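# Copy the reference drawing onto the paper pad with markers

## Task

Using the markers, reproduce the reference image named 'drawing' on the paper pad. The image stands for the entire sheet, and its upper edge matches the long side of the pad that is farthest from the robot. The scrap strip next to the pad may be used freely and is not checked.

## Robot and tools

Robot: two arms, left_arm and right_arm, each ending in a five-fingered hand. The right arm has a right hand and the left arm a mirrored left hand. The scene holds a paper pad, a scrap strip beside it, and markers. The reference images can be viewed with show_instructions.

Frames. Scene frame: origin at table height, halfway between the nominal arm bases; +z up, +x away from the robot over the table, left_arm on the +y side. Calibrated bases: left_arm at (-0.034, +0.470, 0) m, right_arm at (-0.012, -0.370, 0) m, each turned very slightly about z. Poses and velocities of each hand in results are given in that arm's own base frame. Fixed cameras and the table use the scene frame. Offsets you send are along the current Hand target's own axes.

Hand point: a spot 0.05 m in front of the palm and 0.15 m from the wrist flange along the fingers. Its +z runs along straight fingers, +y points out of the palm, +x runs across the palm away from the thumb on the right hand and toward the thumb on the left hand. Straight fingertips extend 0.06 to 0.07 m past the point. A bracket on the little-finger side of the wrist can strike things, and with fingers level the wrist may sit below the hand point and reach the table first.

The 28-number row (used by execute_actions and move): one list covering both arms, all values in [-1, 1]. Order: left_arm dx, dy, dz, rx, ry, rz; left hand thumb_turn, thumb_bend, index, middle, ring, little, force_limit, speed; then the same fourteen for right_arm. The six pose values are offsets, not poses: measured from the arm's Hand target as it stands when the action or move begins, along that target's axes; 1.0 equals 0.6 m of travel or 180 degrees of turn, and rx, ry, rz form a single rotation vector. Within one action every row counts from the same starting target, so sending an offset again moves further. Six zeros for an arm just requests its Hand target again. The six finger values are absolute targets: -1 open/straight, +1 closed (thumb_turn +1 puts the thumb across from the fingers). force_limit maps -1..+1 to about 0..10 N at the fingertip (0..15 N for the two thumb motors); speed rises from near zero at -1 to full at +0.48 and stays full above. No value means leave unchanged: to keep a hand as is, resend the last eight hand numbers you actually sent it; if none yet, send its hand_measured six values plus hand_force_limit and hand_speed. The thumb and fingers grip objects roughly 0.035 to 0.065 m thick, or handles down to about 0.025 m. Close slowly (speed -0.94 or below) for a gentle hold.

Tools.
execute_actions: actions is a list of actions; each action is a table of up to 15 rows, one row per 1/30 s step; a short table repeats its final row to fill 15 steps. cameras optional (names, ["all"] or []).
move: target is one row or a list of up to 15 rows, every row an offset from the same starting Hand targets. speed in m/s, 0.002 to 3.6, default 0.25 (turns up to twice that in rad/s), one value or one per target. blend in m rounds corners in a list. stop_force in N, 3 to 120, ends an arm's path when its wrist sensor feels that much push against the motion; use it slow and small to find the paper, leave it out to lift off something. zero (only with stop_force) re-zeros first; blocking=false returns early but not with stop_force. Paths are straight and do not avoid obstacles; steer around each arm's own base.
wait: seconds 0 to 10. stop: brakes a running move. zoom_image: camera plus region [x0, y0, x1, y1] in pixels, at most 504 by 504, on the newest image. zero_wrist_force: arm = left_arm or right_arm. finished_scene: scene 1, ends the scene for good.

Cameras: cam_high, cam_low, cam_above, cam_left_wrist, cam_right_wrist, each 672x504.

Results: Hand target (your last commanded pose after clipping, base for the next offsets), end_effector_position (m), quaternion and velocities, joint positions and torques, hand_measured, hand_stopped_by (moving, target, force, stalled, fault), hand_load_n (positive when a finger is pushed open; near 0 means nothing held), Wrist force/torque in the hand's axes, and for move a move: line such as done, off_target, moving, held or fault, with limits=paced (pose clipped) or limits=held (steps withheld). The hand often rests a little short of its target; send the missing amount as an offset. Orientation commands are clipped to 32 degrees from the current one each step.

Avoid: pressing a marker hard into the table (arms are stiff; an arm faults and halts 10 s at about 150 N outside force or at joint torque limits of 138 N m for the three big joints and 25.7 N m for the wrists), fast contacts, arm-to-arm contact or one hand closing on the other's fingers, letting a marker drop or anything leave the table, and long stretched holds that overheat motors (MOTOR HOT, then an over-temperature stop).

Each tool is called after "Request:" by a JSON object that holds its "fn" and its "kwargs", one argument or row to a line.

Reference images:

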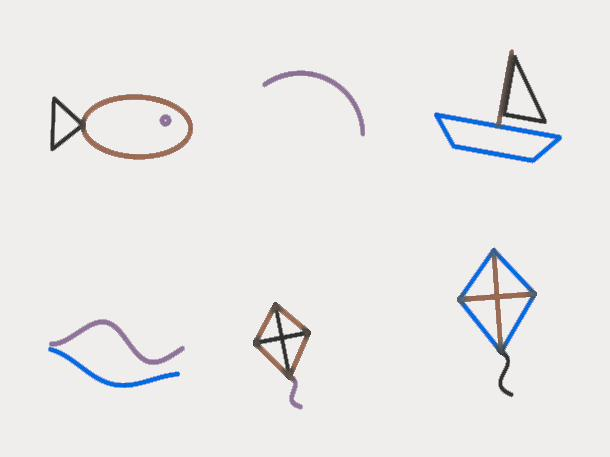

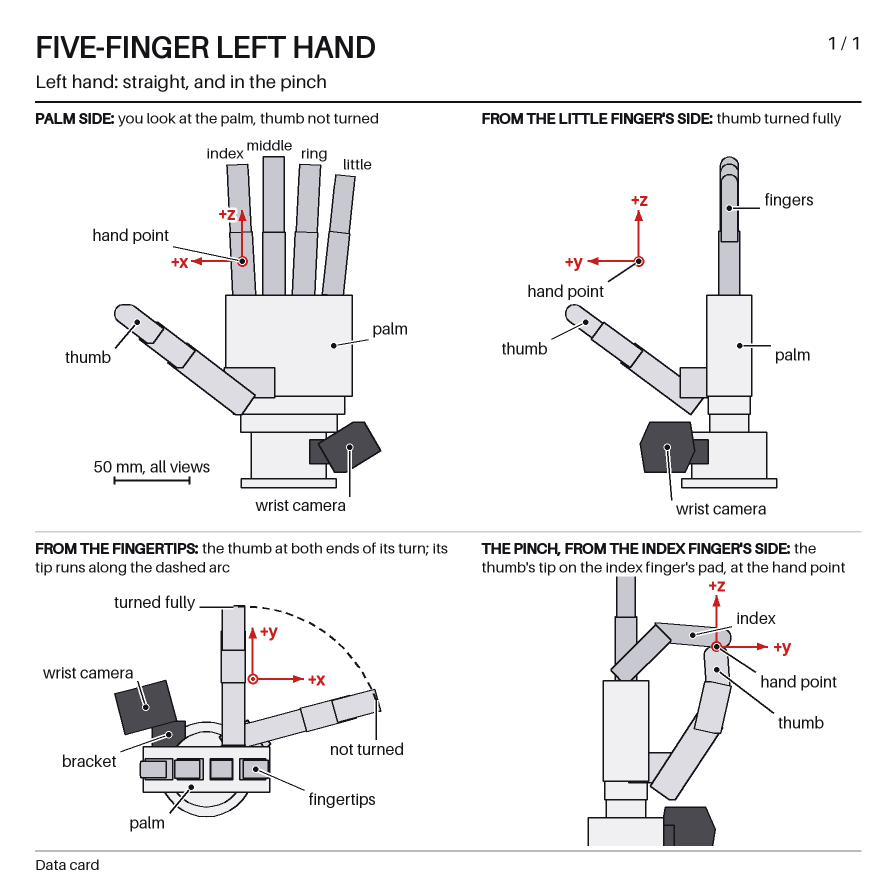

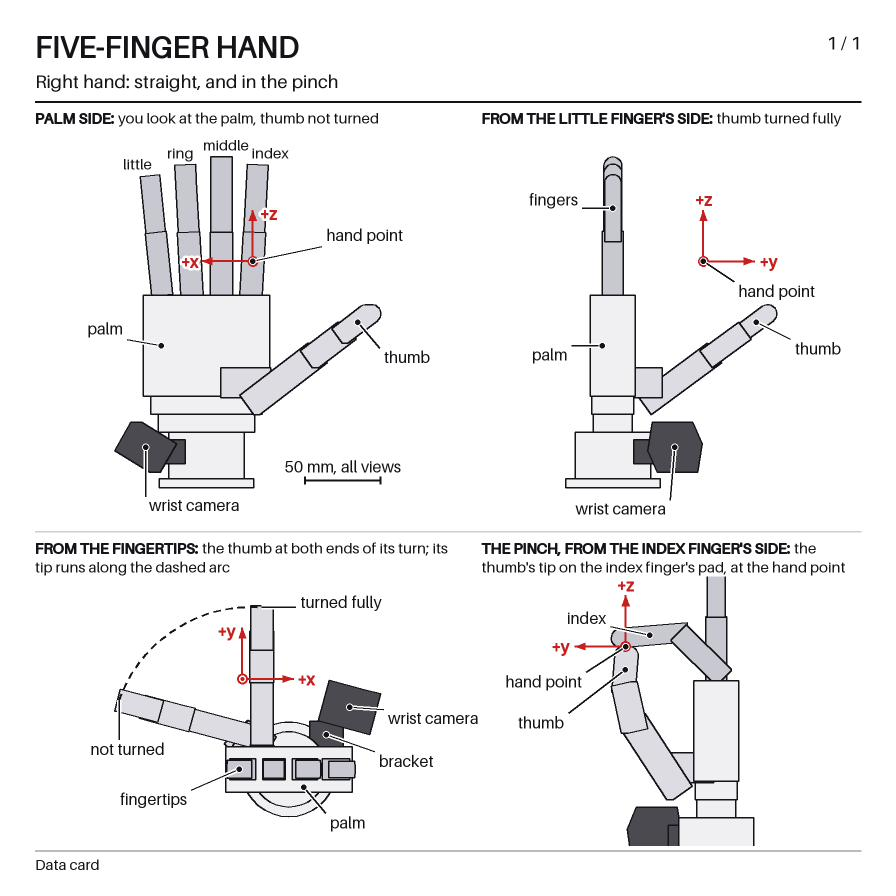

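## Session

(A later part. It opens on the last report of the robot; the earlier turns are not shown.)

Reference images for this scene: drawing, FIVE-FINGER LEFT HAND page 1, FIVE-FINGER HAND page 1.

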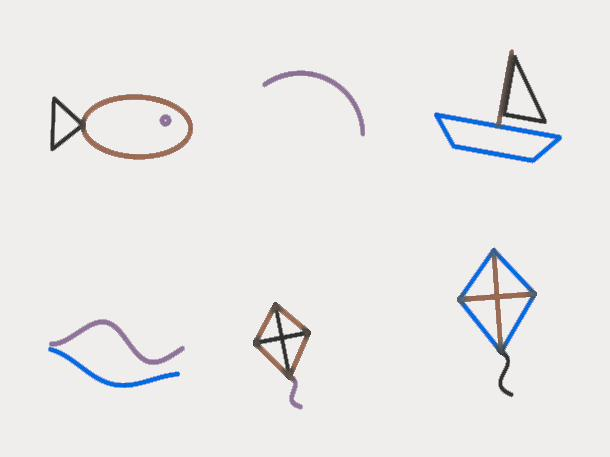

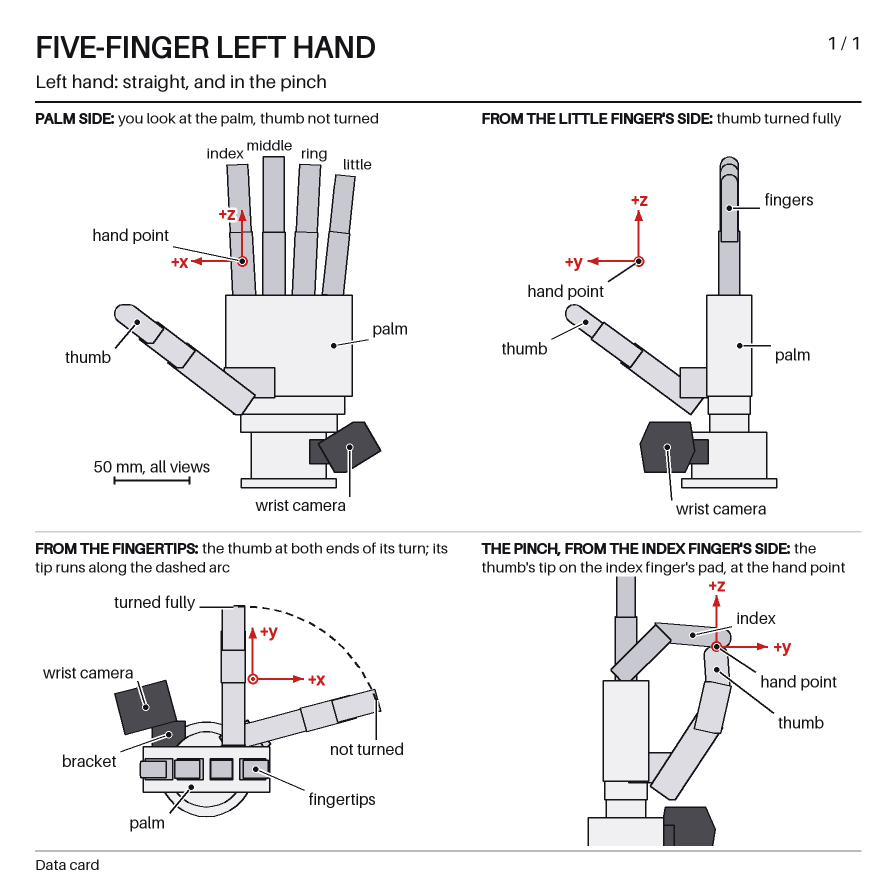

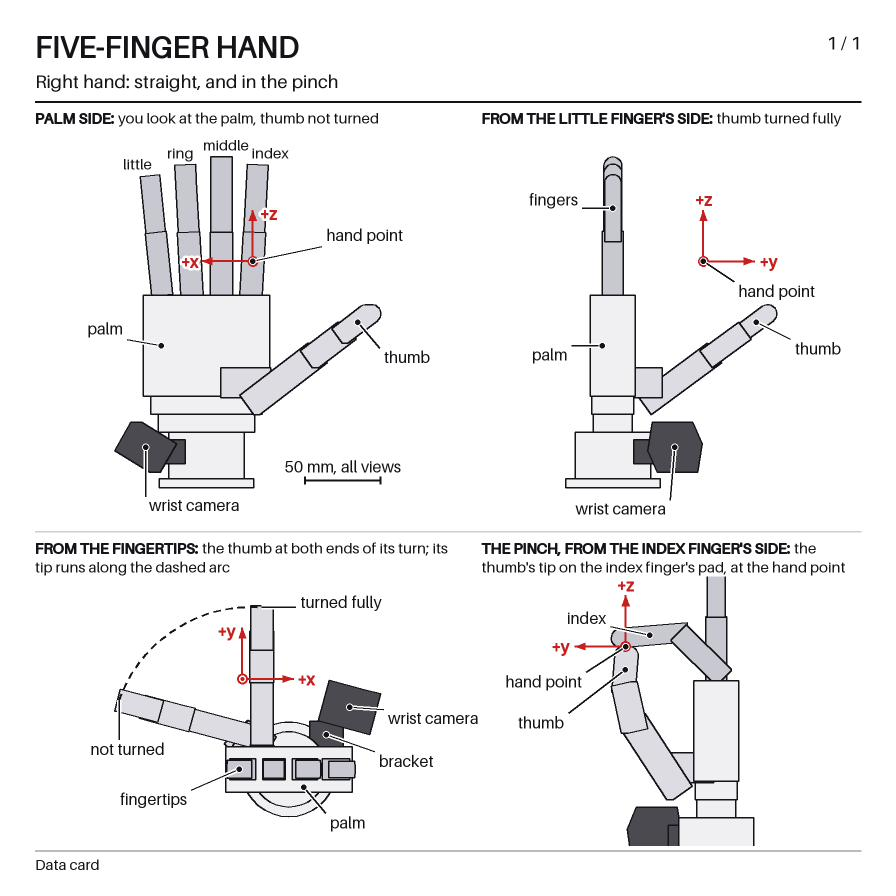

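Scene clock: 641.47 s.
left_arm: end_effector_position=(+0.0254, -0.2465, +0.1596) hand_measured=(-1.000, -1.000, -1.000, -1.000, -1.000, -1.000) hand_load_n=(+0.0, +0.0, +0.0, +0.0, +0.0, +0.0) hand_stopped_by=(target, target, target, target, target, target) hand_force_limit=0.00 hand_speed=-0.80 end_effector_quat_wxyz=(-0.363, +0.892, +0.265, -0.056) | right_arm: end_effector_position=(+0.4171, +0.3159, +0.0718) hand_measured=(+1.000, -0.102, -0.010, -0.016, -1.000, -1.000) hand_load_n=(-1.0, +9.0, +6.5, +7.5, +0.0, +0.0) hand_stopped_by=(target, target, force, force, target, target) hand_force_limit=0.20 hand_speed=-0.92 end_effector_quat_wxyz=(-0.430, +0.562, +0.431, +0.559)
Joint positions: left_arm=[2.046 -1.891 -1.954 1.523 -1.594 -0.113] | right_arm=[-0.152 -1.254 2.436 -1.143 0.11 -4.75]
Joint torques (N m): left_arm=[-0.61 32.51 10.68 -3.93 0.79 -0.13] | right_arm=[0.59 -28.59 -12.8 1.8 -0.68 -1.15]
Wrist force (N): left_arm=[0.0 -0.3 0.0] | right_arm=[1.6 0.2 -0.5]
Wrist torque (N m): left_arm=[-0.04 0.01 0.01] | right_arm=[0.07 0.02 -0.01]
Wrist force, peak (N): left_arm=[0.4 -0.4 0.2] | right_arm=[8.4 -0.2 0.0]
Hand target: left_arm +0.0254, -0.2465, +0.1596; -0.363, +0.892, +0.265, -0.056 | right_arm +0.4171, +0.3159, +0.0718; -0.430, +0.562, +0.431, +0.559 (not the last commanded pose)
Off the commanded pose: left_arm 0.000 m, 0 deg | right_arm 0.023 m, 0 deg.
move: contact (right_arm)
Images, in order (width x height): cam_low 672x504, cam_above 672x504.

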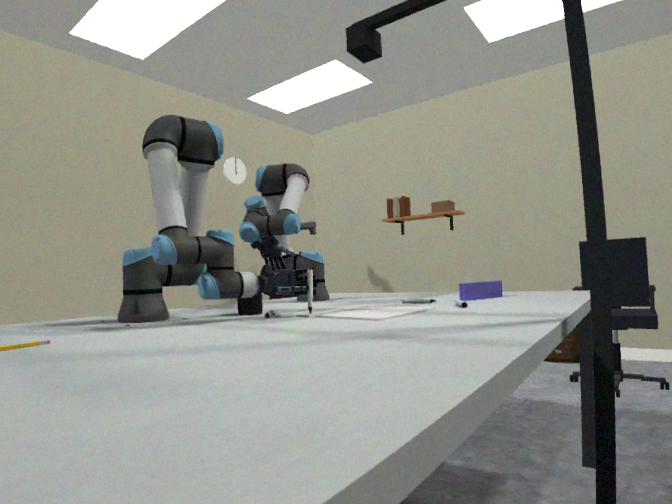

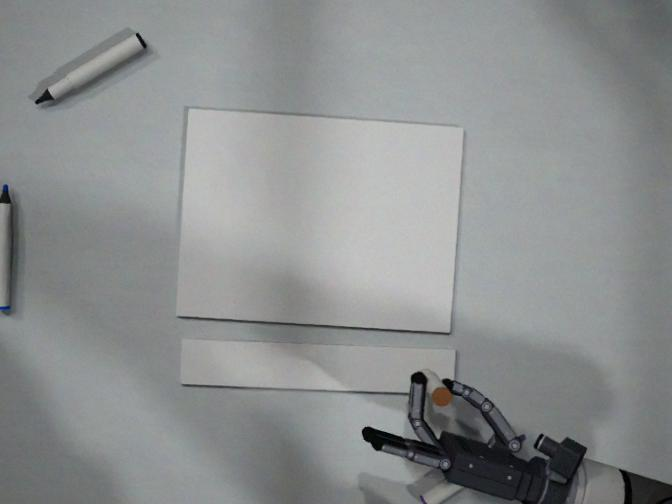

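Request:
{"fn": "move", "kwargs": {
  "target": [
    [0,0,0,0,0,0,-1,-1,-1,-1,-1,-1,0,-0.8,0.0333,0,0,0,0,0,1,-0.1,0.5,0.6,-1,-1,0.2,-0.92],
    [0,0,0,0,0,0,-1,-1,-1,-1,-1,-1,0,-0.8,0.0333,-0.0518,0.1932,0,0,0,1,-0.1,0.5,0.6,-1,-1,0.2,-0.92],
    [0,0,0,0,0,0,-1,-1,-1,-1,-1,-1,0,-0.8,0.005,-0.0518,0.1932,0,0,0,1,-0.1,0.5,0.6,-1,-1,0.2,-0.92]
  ],
  "speed": 0.1,
  "blend": 0.005,
  "cameras": ["cam_low","cam_above"]
}}

Request:
{"fn": "zoom_image", "kwargs": {
  "camera": "cam_above",
  "region": [280, 320, 500, 504]
}}

Request:
{"fn": "zoom_image", "kwargs": {
  "camera": "cam_low",
  "region": [260, 270, 360, 340]
}}

Scene clock: 659.30 s.
left_arm: end_effector_position=(+0.0254, -0.2465, +0.1596) hand_measured=(-1.000, -1.000, -1.000, -1.000, -1.000, -1.000) hand_load_n=(+0.0, +0.0, +0.0, +0.0, +0.0, +0.0) hand_stopped_by=(target, target, target, target, target, target) hand_force_limit=0.00 hand_speed=-0.80 end_effector_quat_wxyz=(-0.363, +0.892, +0.265, -0.056) | right_arm: end_effector_position=(+0.4170, +0.4359, +0.0744) hand_measured=(+1.000, -0.102, -0.010, -0.016, -1.000, -1.000) hand_load_n=(-0.5, +9.5, +6.5, +7.0, +0.0, +0.0) hand_stopped_by=(target, target, force, force, target, target) hand_force_limit=0.20 hand_speed=-0.92 end_effector_quat_wxyz=(-0.430, +0.562, +0.431, +0.559)
Joint positions: left_arm=[2.046 -1.891 -1.954 1.523 -1.594 -0.113] | right_arm=[0.242 -1.185 2.288 -1.094 0.503 -4.719]
Joint torques (N m): left_arm=[-0.76 33.31 10.4 -3.88 0.89 -0.11] | right_arm=[11.89 -18.82 -15.61 -2.61 1.64 1.65]
Wrist force (N): left_arm=[0.2 -0.2 0.1] | right_arm=[-0.8 0.1 -0.8]
Wrist torque (N m): left_arm=[-0.04 -0.02 0.02] | right_arm=[0.09 0.05 -0.06]
Wrist force, peak (N): left_arm=[0.4 -0.3 0.1] | right_arm=[1.7 0.3 -0.7]
Hand target: left_arm +0.0254, -0.2465, +0.1596; -0.363, +0.892, +0.265, -0.056 | right_arm +0.4170, +0.4359, +0.0743; -0.430, +0.562, +0.431, +0.559
Off the commanded pose: left_arm 0.000 m, 0 deg | right_arm 0.000 m, 0 deg.
move: done
Images, in order (width x height): cam_low 672x504, cam_above 672x504.

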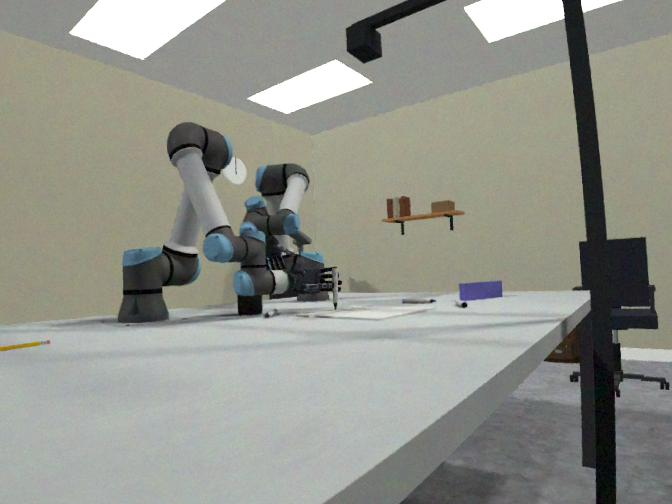

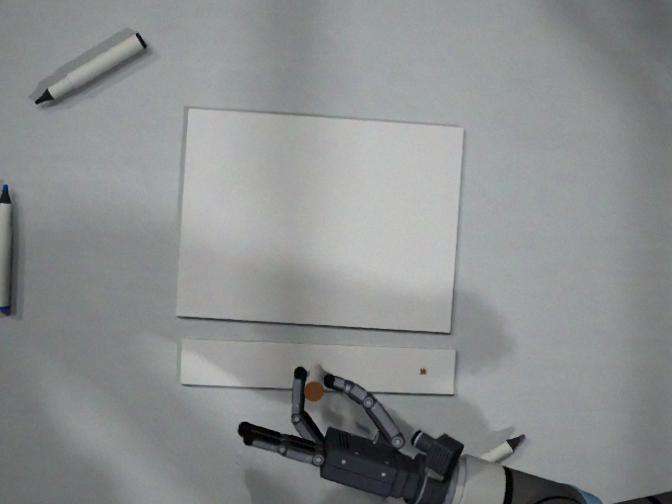

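Scaled by 2.291 from the camera's 672x504 image, which has a finer 960x720 frame.

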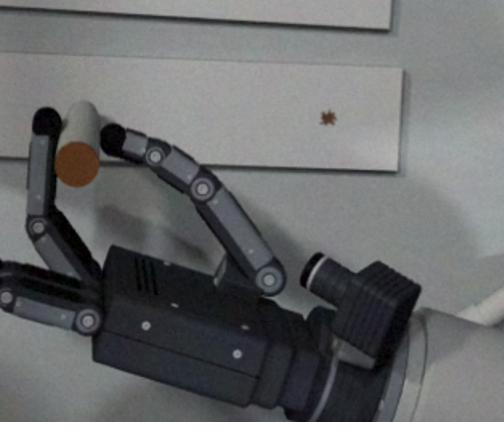

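Scaled by 5.040 from the camera's 672x504 image, which has a finer 960x720 frame.

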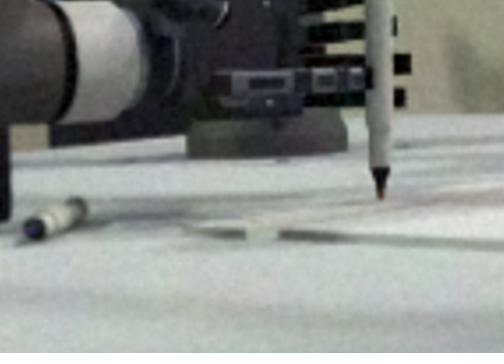

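Request:
{"fn": "move", "kwargs": {
  "target": [0,0,0,0,0,0,-1,-1,-1,-1,-1,-1,0,-0.8,-0.0133,0,0,0,0,0,1,-0.1,0.5,0.6,-1,-1,0.2,-0.92],
  "speed": 0.005,
  "stop_force": 3,
  "cameras": []
}}

Scene clock: 665.30 s.
left_arm: end_effector_position=(+0.0254, -0.2465, +0.1596) hand_measured=(-1.000, -1.000, -1.000, -1.000, -1.000, -1.000) hand_load_n=(-0.5, +0.0, +0.0, +0.0, +0.0, +0.0) hand_stopped_by=(target, target, target, target, target, target) hand_force_limit=0.00 hand_speed=-0.80 end_effector_quat_wxyz=(-0.363, +0.892, +0.265, -0.056) | right_arm: end_effector_position=(+0.4170, +0.4359, +0.0720) hand_measured=(+1.000, -0.102, -0.010, -0.016, -1.000, -1.000) hand_load_n=(-1.0, +9.5, +7.0, +7.5, -0.5, +0.0) hand_stopped_by=(target, target, force, force, target, target) hand_force_limit=0.20 hand_speed=-0.92 end_effector_quat_wxyz=(-0.430, +0.562, +0.431, +0.559)
Joint positions: left_arm=[2.046 -1.891 -1.954 1.523 -1.594 -0.113] | right_arm=[0.242 -1.178 2.289 -1.102 0.503 -4.719]
Joint torques (N m): left_arm=[0.23 33.38 10.87 -3.96 0.93 -0.35] | right_arm=[10.32 -32.42 -13.77 1.44 0.82 -0.47]
Wrist force (N): left_arm=[0.3 -0.1 -0.1] | right_arm=[2.6 0.0 -0.4]
Wrist torque (N m): left_arm=[0.00 -0.05 0.02] | right_arm=[0.08 0.08 -0.05]
Wrist force, peak (N): left_arm=[0.6 -0.1 0.1] | right_arm=[4.0 -0.2 -0.5]
Hand target: left_arm +0.0254, -0.2465, +0.1596; -0.363, +0.892, +0.265, -0.056 | right_arm +0.4170, +0.4359, +0.0720; -0.430, +0.562, +0.431, +0.559 (not the last commanded pose)
Off the commanded pose: left_arm 0.000 m, 0 deg | right_arm 0.006 m, 0 deg.
move: contact (right_arm)
No camera images: "cameras" was empty.

Request:
{"fn": "move", "kwargs": {
  "target": [
    [0,0,0,0,0,0,-1,-1,-1,-1,-1,-1,0,-0.8,0.0333,0,0,0,0,0,1,-0.1,0.5,0.6,-1,-1,0.2,-0.92],
    [0,0,0,0,0,0,-1,-1,-1,-1,-1,-1,0,-0.8,0.0333,-0.0395,0.1965,0,0,0,1,-0.1,0.5,0.6,-1,-1,0.2,-0.92],
    [0,0,0,0,0,0,-1,-1,-1,-1,-1,-1,0,-0.8,0.005,-0.0395,0.1965,0,0,0,1,-0.1,0.5,0.6,-1,-1,0.2,-0.92]
  ],
  "speed": 0.1,
  "blend": 0.005,
  "cameras": ["cam_above"]
}}

Request:
{"fn": "move", "kwargs": {
  "target": [0,0,0,0,0,0,-1,-1,-1,-1,-1,-1,0,-0.8,-0.0133,0,0,0,0,0,1,-0.1,0.5,0.6,-1,-1,0.2,-0.92],
  "speed": 0.005,
  "stop_force": 3,
  "cameras": []
}}

Scene clock: 672.67 s.
left_arm: end_effector_position=(+0.0254, -0.2465, +0.1596) hand_measured=(-1.000, -1.000, -1.000, -1.000, -1.000, -1.000) hand_load_n=(+0.0, +0.0, +0.0, +0.0, +0.0, +0.0) hand_stopped_by=(target, target, target, target, target, target) hand_force_limit=0.00 hand_speed=-0.80 end_effector_quat_wxyz=(-0.363, +0.892, +0.265, -0.056) | right_arm: end_effector_position=(+0.4246, +0.5559, +0.0746) hand_measured=(+1.000, -0.102, -0.010, -0.016, -1.000, -1.000) hand_load_n=(+0.0, +9.5, +6.5, +7.0, +0.0, +0.0) hand_stopped_by=(target, target, force, force, target, target) hand_force_limit=0.20 hand_speed=-0.92 end_effector_quat_wxyz=(-0.430, +0.562, +0.431, +0.559)
Joint positions: left_arm=[2.046 -1.891 -1.954 1.523 -1.594 -0.113] | right_arm=[0.527 -1.056 2.037 -0.975 0.789 -4.715]
Joint torques (N m): left_arm=[-0.38 33.86 11.01 -3.89 0.92 -0.31] | right_arm=[13.35 -26.12 -17.78 -3.04 1.67 1.31]
Wrist force (N): left_arm=[0.2 -0.3 0.0] | right_arm=[-0.7 0.0 -0.8]
Wrist torque (N m): left_arm=[-0.04 -0.02 0.02] | right_arm=[0.07 0.05 0.01]
Wrist force, peak (N): left_arm=[0.3 -0.5 0.0] | right_arm=[2.7 -0.1 -0.6]
Hand target: left_arm +0.0254, -0.2465, +0.1596; -0.363, +0.892, +0.265, -0.056 | right_arm +0.4246, +0.5559, +0.0745; -0.430, +0.562, +0.431, +0.559
Off the commanded pose: left_arm 0.000 m, 0 deg | right_arm 0.000 m, 0 deg.
move: done
Images, in order (width x height): cam_above 672x504.

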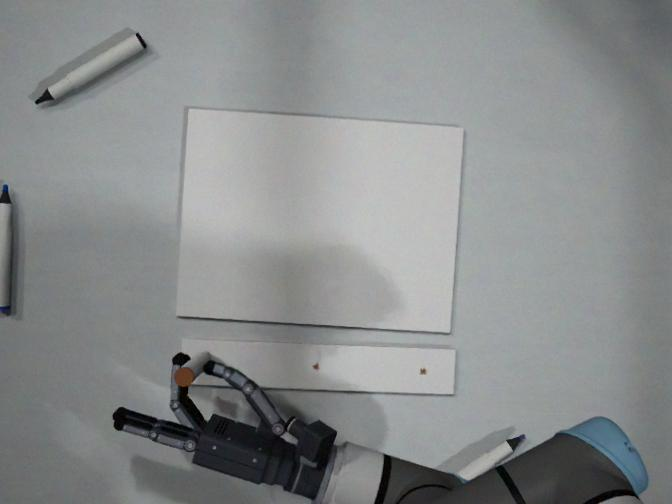

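Scene clock: 674.13 s.
left_arm: end_effector_position=(+0.0254, -0.2465, +0.1596) hand_measured=(-1.000, -1.000, -1.000, -1.000, -1.000, -1.000) hand_load_n=(+0.0, +0.0, +0.0, +0.0, +0.0, +0.0) hand_stopped_by=(target, target, target, target, target, target) hand_force_limit=0.00 hand_speed=-0.80 end_effector_quat_wxyz=(-0.363, +0.892, +0.265, -0.056) | right_arm: end_effector_position=(+0.4246, +0.5559, +0.0724) hand_measured=(+1.000, -0.102, -0.010, -0.016, -1.000, -1.000) hand_load_n=(-1.0, +9.5, +6.5, +7.0, +0.0, +0.0) hand_stopped_by=(target, target, force, force, target, target) hand_force_limit=0.20 hand_speed=-0.92 end_effector_quat_wxyz=(-0.430, +0.562, +0.431, +0.559)
Joint positions: left_arm=[2.046 -1.891 -1.954 1.523 -1.594 -0.113] | right_arm=[0.527 -1.051 2.038 -0.981 0.789 -4.715]
Joint torques (N m): left_arm=[0.28 33.95 9.92 -3.85 1.13 -0.23] | right_arm=[12.99 -38.72 -16.77 1.09 1.6 1.51]
Wrist force (N): left_arm=[0.1 -0.1 0.1] | right_arm=[2.6 0.1 -0.5]
Wrist torque (N m): left_arm=[-0.02 -0.01 0.01] | right_arm=[0.08 0.06 0.03]
Wrist force, peak (N): left_arm=[0.4 -0.3 0.1] | right_arm=[3.7 -0.3 -0.4]
Hand target: left_arm +0.0254, -0.2465, +0.1596; -0.363, +0.892, +0.265, -0.056 | right_arm +0.4246, +0.5559, +0.0725; -0.430, +0.562, +0.431, +0.559 (not the last commanded pose)
Off the commanded pose: left_arm 0.000 m, 0 deg | right_arm 0.006 m, 0 deg.
move: contact (right_arm)
No camera images: "cameras" was empty.

Request:
{"fn": "move", "kwargs": {
  "target": [
    [0,0,0,0,0,0,-1,-1,-1,-1,-1,-1,0,-0.8,0.1,0,0,0,0,0,1,-0.1,0.5,0.6,-1,-1,0.2,-0.92],
    [0,0,0,0,0,0,-1,-1,-1,-1,-1,-1,0,-0.8,0.15,-0.1,-0.25,0,0,0,1,-0.1,0.5,0.6,-1,-1,0.2,-0.92]
  ],
  "speed": 0.2,
  "blend": 0.02,
  "cameras": ["cam_above"]
}}

Request:
{"fn": "zoom_image", "kwargs": {
  "camera": "cam_above",
  "region": [160, 320, 260, 400]
}}

Request:
{"fn": "zoom_image", "kwargs": {
  "camera": "cam_above",
  "region": [270, 320, 370, 400]
}}

Request:
{"fn": "zoom_image", "kwargs": {
  "camera": "cam_above",
  "region": [380, 320, 480, 400]
}}

Request:
{"fn": "zoom_image", "kwargs": {
  "camera": "cam_above",
  "region": [160, 90, 260, 170]
}}

Request:
{"fn": "zoom_image", "kwargs": {
  "camera": "cam_above",
  "region": [400, 90, 500, 170]
}}

Scene clock: 688.43 s.
left_arm: end_effector_position=(+0.0254, -0.2465, +0.1596) hand_measured=(-1.000, -1.000, -1.000, -1.000, -1.000, -1.000) hand_load_n=(+0.0, +0.0, -0.5, +0.0, -0.5, +0.0) hand_stopped_by=(target, target, target, target, target, target) hand_force_limit=0.00 hand_speed=-0.80 end_effector_quat_wxyz=(-0.363, +0.892, +0.265, -0.056) | right_arm: end_effector_position=(+0.3281, +0.4270, +0.1631) hand_measured=(+1.000, -0.102, -0.010, -0.016, -1.000, -1.000) hand_load_n=(+0.0, +9.5, +7.0, +7.0, +0.0, +0.0) hand_stopped_by=(target, target, force, force, target, target) hand_force_limit=0.20 hand_speed=-0.92 end_effector_quat_wxyz=(-0.430, +0.562, +0.431, +0.559)
Joint positions: left_arm=[2.046 -1.891 -1.954 1.523 -1.594 -0.113] | right_arm=[0.292 -1.584 2.427 -0.834 0.554 -4.718]
Joint torques (N m): left_arm=[-0.39 34.93 10.88 -3.74 1.23 -0.26] | right_arm=[-13.15 -21.98 -7.41 0.7 -2.24 0.99]
Wrist force (N): left_arm=[0.1 -0.1 0.0] | right_arm=[-0.6 0.3 -1.0]
Wrist torque (N m): left_arm=[-0.01 0.00 0.01] | right_arm=[0.11 0.02 0.03]
Wrist force, peak (N): left_arm=[0.4 -0.3 0.2] | right_arm=[2.5 0.3 -0.7]
Hand target: left_arm +0.0254, -0.2465, +0.1596; -0.363, +0.892, +0.265, -0.056 | right_arm +0.3281, +0.4269, +0.1632; -0.430, +0.562, +0.431, +0.559
Off the commanded pose: left_arm 0.000 m, 0 deg | right_arm 0.000 m, 0 deg.
move: done
Images, in order (width x height): cam_above 672x504.

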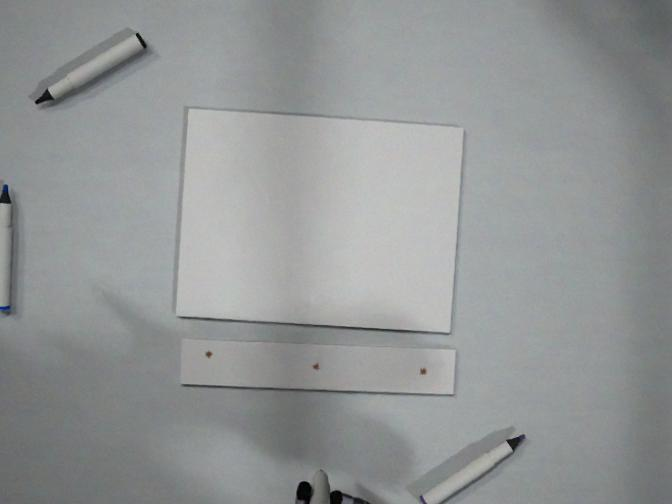

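Scaled by 5.040 from the camera's 672x504 image, which has a finer 960x720 frame.

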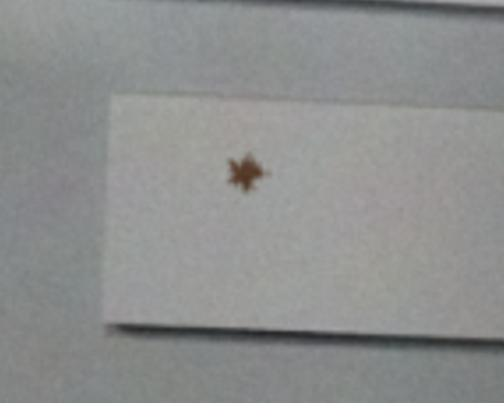

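Scaled by 5.040 from the camera's 672x504 image, which has a finer 960x720 frame.

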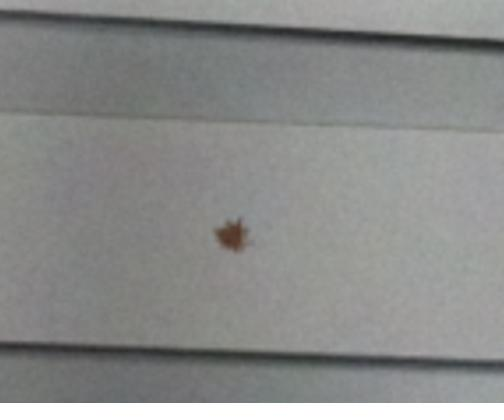

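Scaled by 5.040 from the camera's 672x504 image, which has a finer 960x720 frame.

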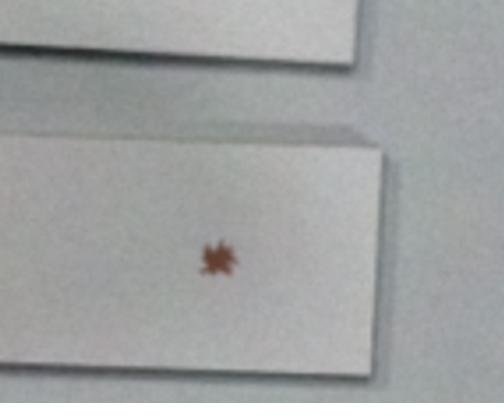

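Scaled by 5.040 from the camera's 672x504 image, which has a finer 960x720 frame.

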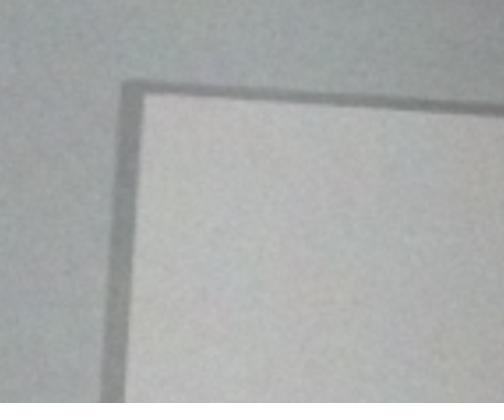

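Scaled by 5.040 from the camera's 672x504 image, which has a finer 960x720 frame.

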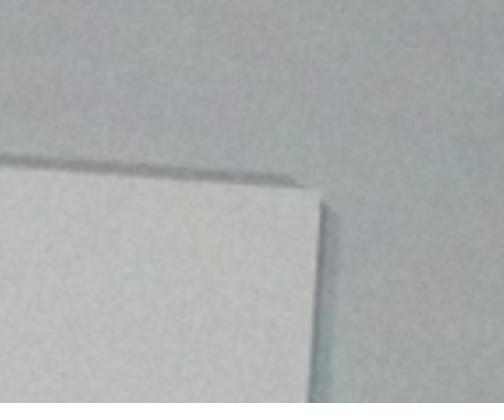

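Request:
{"fn": "zoom_image", "kwargs": {
  "camera": "cam_above",
  "region": [150, 270, 250, 350]
}}

Request:
{"fn": "zoom_image", "kwargs": {
  "camera": "cam_above",
  "region": [410, 290, 490, 354]
}}

Scaled by 5.040 from the camera's 672x504 image, which has a finer 960x720 frame.

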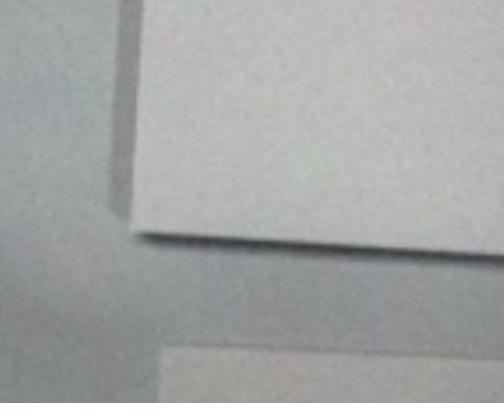

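Scaled by 6.300 from the camera's 672x504 image, which has a finer 960x720 frame.

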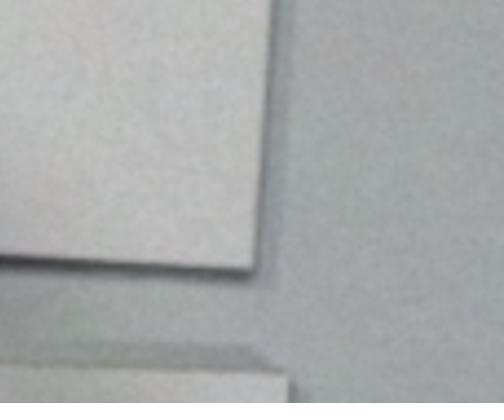

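Request:
{"fn": "move", "kwargs": {
  "target": [0,0,0,0,0,0,-1,-1,-1,-1,-1,-1,0,-0.8,-0.1303,0.1672,-0.1295,0.0798,0,0,1,-0.1,0.5,0.6,-1,-1,0.2,-0.92],
  "speed": 0.15,
  "cameras": ["cam_high","cam_low","cam_above"]
}}

Scene clock: 764.67 s.
left_arm: end_effector_position=(+0.0254, -0.2465, +0.1596) hand_measured=(-1.000, -1.000, -1.000, -1.000, -1.000, -1.000) hand_load_n=(+0.0, +0.0, +0.0, +0.0, +0.0, +0.0) hand_stopped_by=(target, target, target, target, target, target) hand_force_limit=0.00 hand_speed=-0.80 end_effector_quat_wxyz=(-0.363, +0.892, +0.265, -0.056) | right_arm: end_effector_position=(+0.4047, +0.3256, +0.0852) hand_measured=(+1.000, -0.102, -0.010, -0.016, -1.000, -1.000) hand_load_n=(-0.5, +9.5, +7.0, +7.0, +0.0, +0.0) hand_stopped_by=(target, target, force, force, target, target) hand_force_limit=0.20 hand_speed=-0.92 end_effector_quat_wxyz=(+0.497, -0.504, -0.497, -0.501)
Joint positions: left_arm=[2.046 -1.891 -1.954 1.523 -1.594 -0.113] | right_arm=[-0.171 -1.236 2.323 -1.106 -0.16 -4.692]
Joint torques (N m): left_arm=[0.27 35.14 10.37 -3.91 1.19 -0.3] | right_arm=[-13.15 -30.93 -2.04 -1.74 -2.05 1.59]
Wrist force (N): left_arm=[0.2 0.1 0.0] | right_arm=[-0.7 0.1 -0.7]
Wrist torque (N m): left_arm=[0.01 -0.03 0.01] | right_arm=[0.07 0.03 -0.06]
Wrist force, peak (N): left_arm=[0.3 -0.4 0.0] | right_arm=[-1.2 0.9 -1.5]
Hand target: left_arm +0.0254, -0.2465, +0.1596; -0.363, +0.892, +0.265, -0.056 | right_arm +0.4047, +0.3256, +0.0852; +0.497, -0.504, -0.498, -0.501
Off the commanded pose: left_arm 0.000 m, 0 deg | right_arm 0.000 m, 0 deg.
move: done
Images, in order (width x height): cam_high 672x504, cam_low 672x504, cam_above 672x504.

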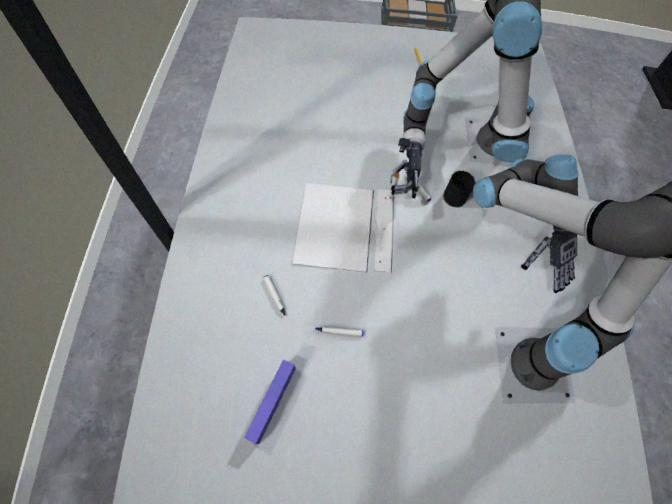

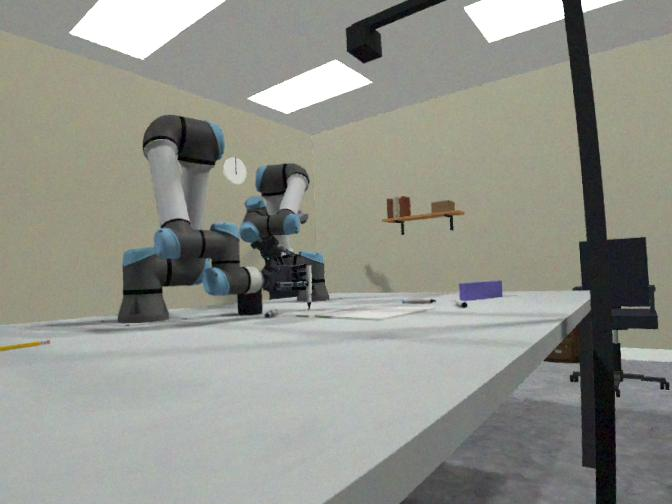

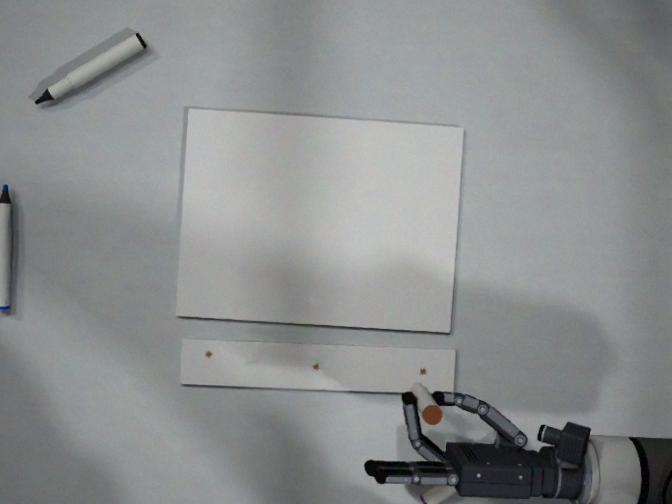

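Request:
{"fn": "move", "kwargs": {
  "target": [0,0,0,0,0,0,-1,-1,-1,-1,-1,-1,0,-0.8,-0.0178,0,0,0,0.00137,0,1,-0.1,0.5,0.6,-1,-1,0.2,-0.92],
  "speed": 0.1,
  "cameras": []
}}

Request:
{"fn": "move", "kwargs": {
  "target": [0,0,0,0,0,0,-1,-1,-1,-1,-1,-1,0,-0.8,-0.0133,0,0,0,0,0,1,-0.1,0.5,0.6,-1,-1,0.2,-0.92],
  "speed": 0.005,
  "stop_force": 3,
  "cameras": []
}}

Scene clock: 776.70 s.
left_arm: end_effector_position=(+0.0254, -0.2465, +0.1596) hand_measured=(-1.000, -1.000, -1.000, -1.000, -1.000, -1.000) hand_load_n=(-0.5, +0.0, +0.0, +0.0, +0.0, +0.0) hand_stopped_by=(target, target, target, target, target, target) hand_force_limit=0.00 hand_speed=-0.80 end_effector_quat_wxyz=(-0.363, +0.892, +0.265, -0.056) | right_arm: end_effector_position=(+0.4047, +0.3256, +0.0746) hand_measured=(+1.000, -0.102, -0.010, -0.016, -1.000, -1.000) hand_load_n=(-0.5, +9.5, +7.0, +7.0, +0.0, +0.0) hand_stopped_by=(target, target, force, force, target, target) hand_force_limit=0.20 hand_speed=-0.92 end_effector_quat_wxyz=(+0.498, -0.503, -0.497, -0.502)
Joint positions: left_arm=[2.046 -1.891 -1.954 1.523 -1.594 -0.113] | right_arm=[-0.172 -1.2 2.322 -1.12 -0.161 -4.713]
Joint torques (N m): left_arm=[-0.22 35.41 10.62 -3.93 1.3 -0.26] | right_arm=[-13.1 -16.08 -15.39 0.62 -2.15 -1.18]
Wrist force (N): left_arm=[0.2 -0.1 0.0] | right_arm=[-0.8 0.1 -0.9]
Wrist torque (N m): left_arm=[-0.01 -0.02 0.02] | right_arm=[0.09 0.05 0.02]
Wrist force, peak (N): left_arm=[0.3 -0.2 0.4] | right_arm=[-1.0 0.2 -0.8]
Hand target: left_arm +0.0254, -0.2465, +0.1596; -0.363, +0.892, +0.265, -0.056 | right_arm +0.4047, +0.3256, +0.0745; +0.498, -0.503, -0.497, -0.502
Off the commanded pose: left_arm 0.000 m, 0 deg | right_arm 0.000 m, 0 deg.
move: done
No camera images: "cameras" was empty.

Scene clock: 778.27 s.
left_arm: end_effector_position=(+0.0254, -0.2465, +0.1596) hand_measured=(-1.000, -1.000, -1.000, -1.000, -1.000, -1.000) hand_load_n=(+0.0, -0.5, +0.0, +0.0, +0.0, +0.0) hand_stopped_by=(target, target, target, target, target, target) hand_force_limit=0.00 hand_speed=-0.80 end_effector_quat_wxyz=(-0.363, +0.892, +0.265, -0.056) | right_arm: end_effector_position=(+0.4047, +0.3256, +0.0716) hand_measured=(+1.000, -0.102, -0.010, -0.016, -1.000, -1.000) hand_load_n=(-1.0, +9.5, +6.5, +6.5, +0.0, +0.0) hand_stopped_by=(target, target, force, force, target, target) hand_force_limit=0.20 hand_speed=-0.92 end_effector_quat_wxyz=(+0.498, -0.503, -0.497, -0.502)
Joint positions: left_arm=[2.046 -1.891 -1.954 1.523 -1.594 -0.113] | right_arm=[-0.172 -1.191 2.323 -1.129 -0.161 -4.714]
Joint torques (N m): left_arm=[-0.46 35.39 9.75 -3.96 1.23 -0.22] | right_arm=[-11.85 -31.45 -12.7 1.98 -1.72 0.5]
Wrist force (N): left_arm=[0.2 -0.2 0.1] | right_arm=[2.6 0.0 -0.5]
Wrist torque (N m): left_arm=[-0.04 -0.01 0.02] | right_arm=[0.07 0.08 0.02]
Wrist force, peak (N): left_arm=[0.5 -0.3 -0.1] | right_arm=[4.4 -0.1 -0.5]
Hand target: left_arm +0.0254, -0.2465, +0.1596; -0.363, +0.892, +0.265, -0.056 | right_arm +0.4047, +0.3256, +0.0716; +0.498, -0.503, -0.497, -0.502 (not the last commanded pose)
Off the commanded pose: left_arm 0.000 m, 0 deg | right_arm 0.005 m, 0 deg.
move: contact (right_arm)
No camera images: "cameras" was empty.

Request:
{"fn": "move", "kwargs": {
  "target": [0,0,0,0,0,0,-1,-1,-1,-1,-1,-1,0,-0.8,0,0,0.0333,0,0,0,1,-0.1,0.5,0.6,-1,-1,0.2,-0.92],
  "speed": 0.03,
  "cameras": []
}}

Request:
{"fn": "move", "kwargs": {
  "target": [0,0,0,0,0,0,-1,-1,-1,-1,-1,-1,0,-0.8,0.0333,0,0,0,0,0,1,-0.1,0.5,0.6,-1,-1,0.2,-0.92],
  "speed": 0.1,
  "cameras": []
}}

Scene clock: 788.47 s.
left_arm: end_effector_position=(+0.0254, -0.2465, +0.1596) hand_measured=(-1.000, -1.000, -1.000, -1.000, -1.000, -1.000) hand_load_n=(-0.5, +0.0, +0.0, +0.0, -0.5, +0.0) hand_stopped_by=(target, target, target, target, target, target) hand_force_limit=0.00 hand_speed=-0.80 end_effector_quat_wxyz=(-0.363, +0.892, +0.265, -0.056) | right_arm: end_effector_position=(+0.4049, +0.3454, +0.0716) hand_measured=(+1.000, -0.102, -0.010, -0.016, -1.000, -1.000) hand_load_n=(-2.0, +9.5, +5.0, +8.0, +0.0, +0.0) hand_stopped_by=(target, target, force, force, target, target) hand_force_limit=0.20 hand_speed=-0.92 end_effector_quat_wxyz=(+0.498, -0.503, -0.497, -0.502)
Joint positions: left_arm=[2.046 -1.891 -1.954 1.523 -1.594 -0.113] | right_arm=[-0.111 -1.183 2.308 -1.12 -0.101 -4.715]
Joint torques (N m): left_arm=[-0.3 35.69 9.97 -3.93 1.34 -0.25] | right_arm=[13.25 -16.36 -14.67 1.71 1.68 -1.11]
Wrist force (N): left_arm=[0.3 0.0 0.0] | right_arm=[1.8 0.1 -1.5]
Wrist torque (N m): left_arm=[0.00 -0.04 0.02] | right_arm=[0.08 0.02 0.02]
Wrist force, peak (N): left_arm=[0.6 0.0 0.1] | right_arm=[2.9 0.3 -0.5]
Hand target: left_arm +0.0254, -0.2465, +0.1596; -0.363, +0.892, +0.265, -0.056 | right_arm +0.4049, +0.3455, +0.0716; +0.498, -0.503, -0.497, -0.502
Off the commanded pose: left_arm 0.000 m, 0 deg | right_arm 0.000 m, 0 deg.
move: done
No camera images: "cameras" was empty.

Scene clock: 789.57 s.
left_arm: end_effector_position=(+0.0254, -0.2465, +0.1596) hand_measured=(-1.000, -1.000, -1.000, -1.000, -1.000, -1.000) hand_load_n=(+0.0, +0.0, +0.0, +0.0, +0.0, +0.0) hand_stopped_by=(target, target, target, target, target, target) hand_force_limit=0.00 hand_speed=-0.80 end_effector_quat_wxyz=(-0.363, +0.892, +0.265, -0.056) | right_arm: end_effector_position=(+0.4050, +0.3455, +0.0916) hand_measured=(+1.000, -0.102, -0.010, -0.016, -1.000, -1.000) hand_load_n=(+0.0, +9.5, +6.5, +7.0, +0.0, +0.0) hand_stopped_by=(target, target, force, force, target, target) hand_force_limit=0.20 hand_speed=-0.92 end_effector_quat_wxyz=(+0.498, -0.503, -0.497, -0.502)
Joint positions: left_arm=[2.046 -1.891 -1.954 1.523 -1.594 -0.113] | right_arm=[-0.111 -1.24 2.3 -1.058 -0.1 -4.713]
Joint torques (N m): left_arm=[-0.26 36.34 10.42 -3.95 1.38 -0.29] | right_arm=[-13.39 -26.68 -14.87 1.78 -2.24 -1.39]
Wrist force (N): left_arm=[0.4 0.0 0.0] | right_arm=[-0.2 0.1 -0.8]
Wrist torque (N m): left_arm=[0.01 -0.05 0.03] | right_arm=[0.06 -0.02 0.05]
Wrist force, peak (N): left_arm=[0.5 -0.2 0.0] | right_arm=[2.1 0.1 -1.6]
Hand target: left_arm +0.0254, -0.2465, +0.1596; -0.363, +0.892, +0.265, -0.056 | right_arm +0.4050, +0.3455, +0.0916; +0.498, -0.503, -0.497, -0.502
Off the commanded pose: left_arm 0.000 m, 0 deg | right_arm 0.000 m, 0 deg.
move: done
No camera images: "cameras" was empty.

Request:
{"fn": "move", "kwargs": {
  "target": [
    [0,0,0,0,0,0,-1,-1,-1,-1,-1,-1,0,-0.8,0,0,0.3383,0,0,0,1,-0.1,0.5,0.6,-1,-1,0.2,-0.92],
    [0,0,0,0,0,0,-1,-1,-1,-1,-1,-1,0,-0.8,-0.0283,0,0.3383,0,0,0,1,-0.1,0.5,0.6,-1,-1,0.2,-0.92]
  ],
  "speed": 0.15,
  "blend": 0.003,
  "cameras": []
}}

Request:
{"fn": "move", "kwargs": {
  "target": [0,0,0,0,0,0,-1,-1,-1,-1,-1,-1,0,-0.8,-0.0133,0,0,0,0,0,1,-0.1,0.5,0.6,-1,-1,0.2,-0.92],
  "speed": 0.005,
  "stop_force": 3,
  "cameras": []
}}

Request:
{"fn": "move", "kwargs": {
  "target": [
    [0,0,0,0,0,0,-1,-1,-1,-1,-1,-1,0,-0.8,0.0333,0,0,0,0,0,1,-0.1,0.5,0.6,-1,-1,0.2,-0.92],
    [0,0,0,0,0,0,-1,-1,-1,-1,-1,-1,0,-0.8,0.0333,-0.1333,-0.16,0,0,0,1,-0.1,0.5,0.6,-1,-1,0.2,-0.92]
  ],
  "speed": 0.15,
  "blend": 0.003,
  "cameras": ["cam_above"]
}}

Request:
{"fn": "zoom_image", "kwargs": {
  "camera": "cam_above",
  "region": [160, 320, 260, 400]
}}

Request:
{"fn": "zoom_image", "kwargs": {
  "camera": "cam_above",
  "region": [380, 320, 480, 400]
}}

Scene clock: 803.43 s.
left_arm: end_effector_position=(+0.0254, -0.2465, +0.1596) hand_measured=(-1.000, -1.000, -1.000, -1.000, -1.000, -1.000) hand_load_n=(+0.0, +0.0, +0.0, +0.0, +0.0, +0.0) hand_stopped_by=(target, target, target, target, target, target) hand_force_limit=0.00 hand_speed=-0.80 end_effector_quat_wxyz=(-0.363, +0.892, +0.265, -0.056) | right_arm: end_effector_position=(+0.4071, +0.5484, +0.0748) hand_measured=(+1.000, -0.102, -0.010, -0.016, -1.000, -1.000) hand_load_n=(-0.5, +9.5, +7.0, +7.0, +0.0, +0.0) hand_stopped_by=(target, target, force, force, target, target) hand_force_limit=0.20 hand_speed=-0.92 end_effector_quat_wxyz=(+0.498, -0.503, -0.497, -0.502)
Joint positions: left_arm=[2.046 -1.891 -1.954 1.523 -1.594 -0.113] | right_arm=[0.418 -1.041 2.013 -0.973 0.429 -4.709]
Joint torques (N m): left_arm=[0.01 36.03 10.15 -3.86 1.46 -0.19] | right_arm=[13.15 -26.18 -18.05 -2.65 1.71 -1.27]
Wrist force (N): left_arm=[0.4 -0.1 0.1] | right_arm=[-0.9 0.2 -0.9]
Wrist torque (N m): left_arm=[-0.01 -0.05 0.03] | right_arm=[0.09 0.07 0.02]
Wrist force, peak (N): left_arm=[0.4 -0.4 0.1] | right_arm=[-0.6 0.3 -1.7]
Hand target: left_arm +0.0254, -0.2465, +0.1596; -0.363, +0.892, +0.265, -0.056 | right_arm +0.4071, +0.5485, +0.0747; +0.498, -0.503, -0.497, -0.502
Off the commanded pose: left_arm 0.000 m, 0 deg | right_arm 0.000 m, 0 deg.
move: done
No camera images: "cameras" was empty.

Scene clock: 805.00 s.
left_arm: end_effector_position=(+0.0254, -0.2465, +0.1596) hand_measured=(-1.000, -1.000, -1.000, -1.000, -1.000, -1.000) hand_load_n=(+0.0, +0.0, +0.0, +0.0, +0.0, +0.0) hand_stopped_by=(target, target, target, target, target, target) hand_force_limit=0.00 hand_speed=-0.80 end_effector_quat_wxyz=(-0.363, +0.892, +0.265, -0.056) | right_arm: end_effector_position=(+0.4071, +0.5485, +0.0723) hand_measured=(+1.000, -0.102, -0.010, -0.016, -1.000, -1.000) hand_load_n=(-1.0, +9.5, +7.0, +7.5, +0.0, +0.0) hand_stopped_by=(target, target, force, force, target, target) hand_force_limit=0.20 hand_speed=-0.92 end_effector_quat_wxyz=(+0.498, -0.503, -0.497, -0.502)
Joint positions: left_arm=[2.046 -1.891 -1.954 1.523 -1.594 -0.113] | right_arm=[0.418 -1.036 2.013 -0.979 0.429 -4.709]
Joint torques (N m): left_arm=[-0.27 37.21 9.98 -4.06 1.12 -0.31] | right_arm=[12.7 -39.46 -15.54 1.47 1.76 -0.37]
Wrist force (N): left_arm=[0.3 -0.1 0.2] | right_arm=[2.7 -0.1 -0.6]
Wrist torque (N m): left_arm=[-0.01 -0.04 0.02] | right_arm=[0.07 0.05 0.03]
Wrist force, peak (N): left_arm=[0.5 -0.2 0.2] | right_arm=[4.0 0.0 -0.6]
Hand target: left_arm +0.0254, -0.2465, +0.1596; -0.363, +0.892, +0.265, -0.056 | right_arm +0.4071, +0.5485, +0.0723; +0.498, -0.503, -0.497, -0.502 (not the last commanded pose)
Off the commanded pose: left_arm 0.000 m, 0 deg | right_arm 0.006 m, 0 deg.
move: contact (right_arm)
No camera images: "cameras" was empty.

Scene clock: 806.70 s.
left_arm: end_effector_position=(+0.0254, -0.2465, +0.1596) hand_measured=(-1.000, -1.000, -1.000, -1.000, -1.000, -1.000) hand_load_n=(+0.0, -0.5, +0.0, +0.0, +0.0, +0.5) hand_stopped_by=(target, target, target, target, target, target) hand_force_limit=0.00 hand_speed=-0.80 end_effector_quat_wxyz=(-0.363, +0.892, +0.265, -0.056) | right_arm: end_effector_position=(+0.3262, +0.4534, +0.0924) hand_measured=(+1.000, -0.102, -0.010, -0.016, -1.000, -1.000) hand_load_n=(-0.5, +9.0, +7.0, +7.0, +0.0, +0.0) hand_stopped_by=(target, target, force, force, target, target) hand_force_limit=0.20 hand_speed=-0.92 end_effector_quat_wxyz=(+0.498, -0.503, -0.497, -0.502)
Joint positions: left_arm=[2.046 -1.891 -1.954 1.523 -1.594 -0.113] | right_arm=[0.247 -1.28 2.365 -1.087 0.258 -4.708]
Joint torques (N m): left_arm=[-0.4 37.12 9.81 -3.89 1.36 -0.28] | right_arm=[-13.16 -30.97 -2.04 -2.07 -1.98 1.78]
Wrist force (N): left_arm=[0.4 0.0 0.0] | right_arm=[-0.8 0.1 -0.9]
Wrist torque (N m): left_arm=[0.00 -0.05 0.03] | right_arm=[0.09 0.05 -0.07]
Wrist force, peak (N): left_arm=[0.5 -0.2 0.3] | right_arm=[2.4 0.2 -0.8]
Hand target: left_arm +0.0254, -0.2465, +0.1596; -0.363, +0.892, +0.265, -0.056 | right_arm +0.3262, +0.4534, +0.0924; +0.498, -0.503, -0.497, -0.502
Off the commanded pose: left_arm 0.000 m, 0 deg | right_arm 0.000 m, 0 deg.
move: done
Images, in order (width x height): cam_above 672x504.

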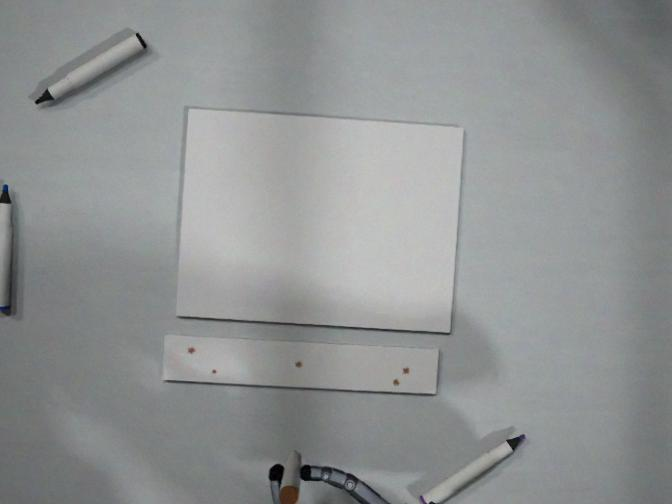

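Scaled by 5.040 from the camera's 672x504 image, which has a finer 960x720 frame.

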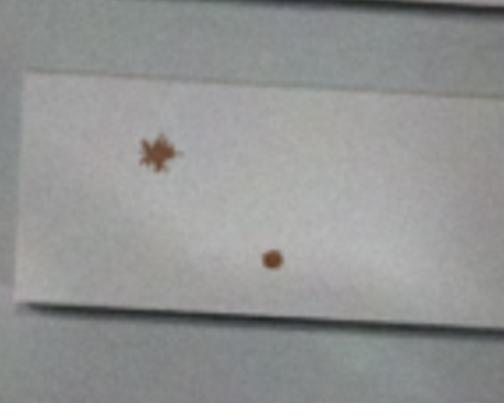

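Scaled by 5.040 from the camera's 672x504 image, which has a finer 960x720 frame.

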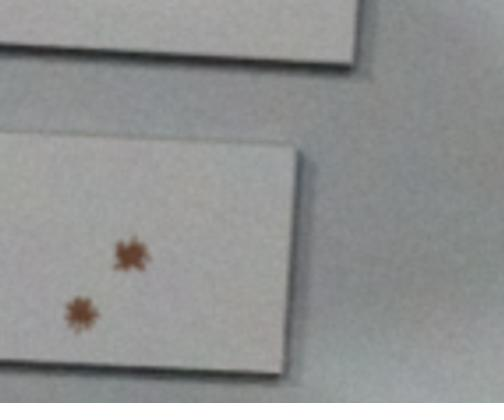

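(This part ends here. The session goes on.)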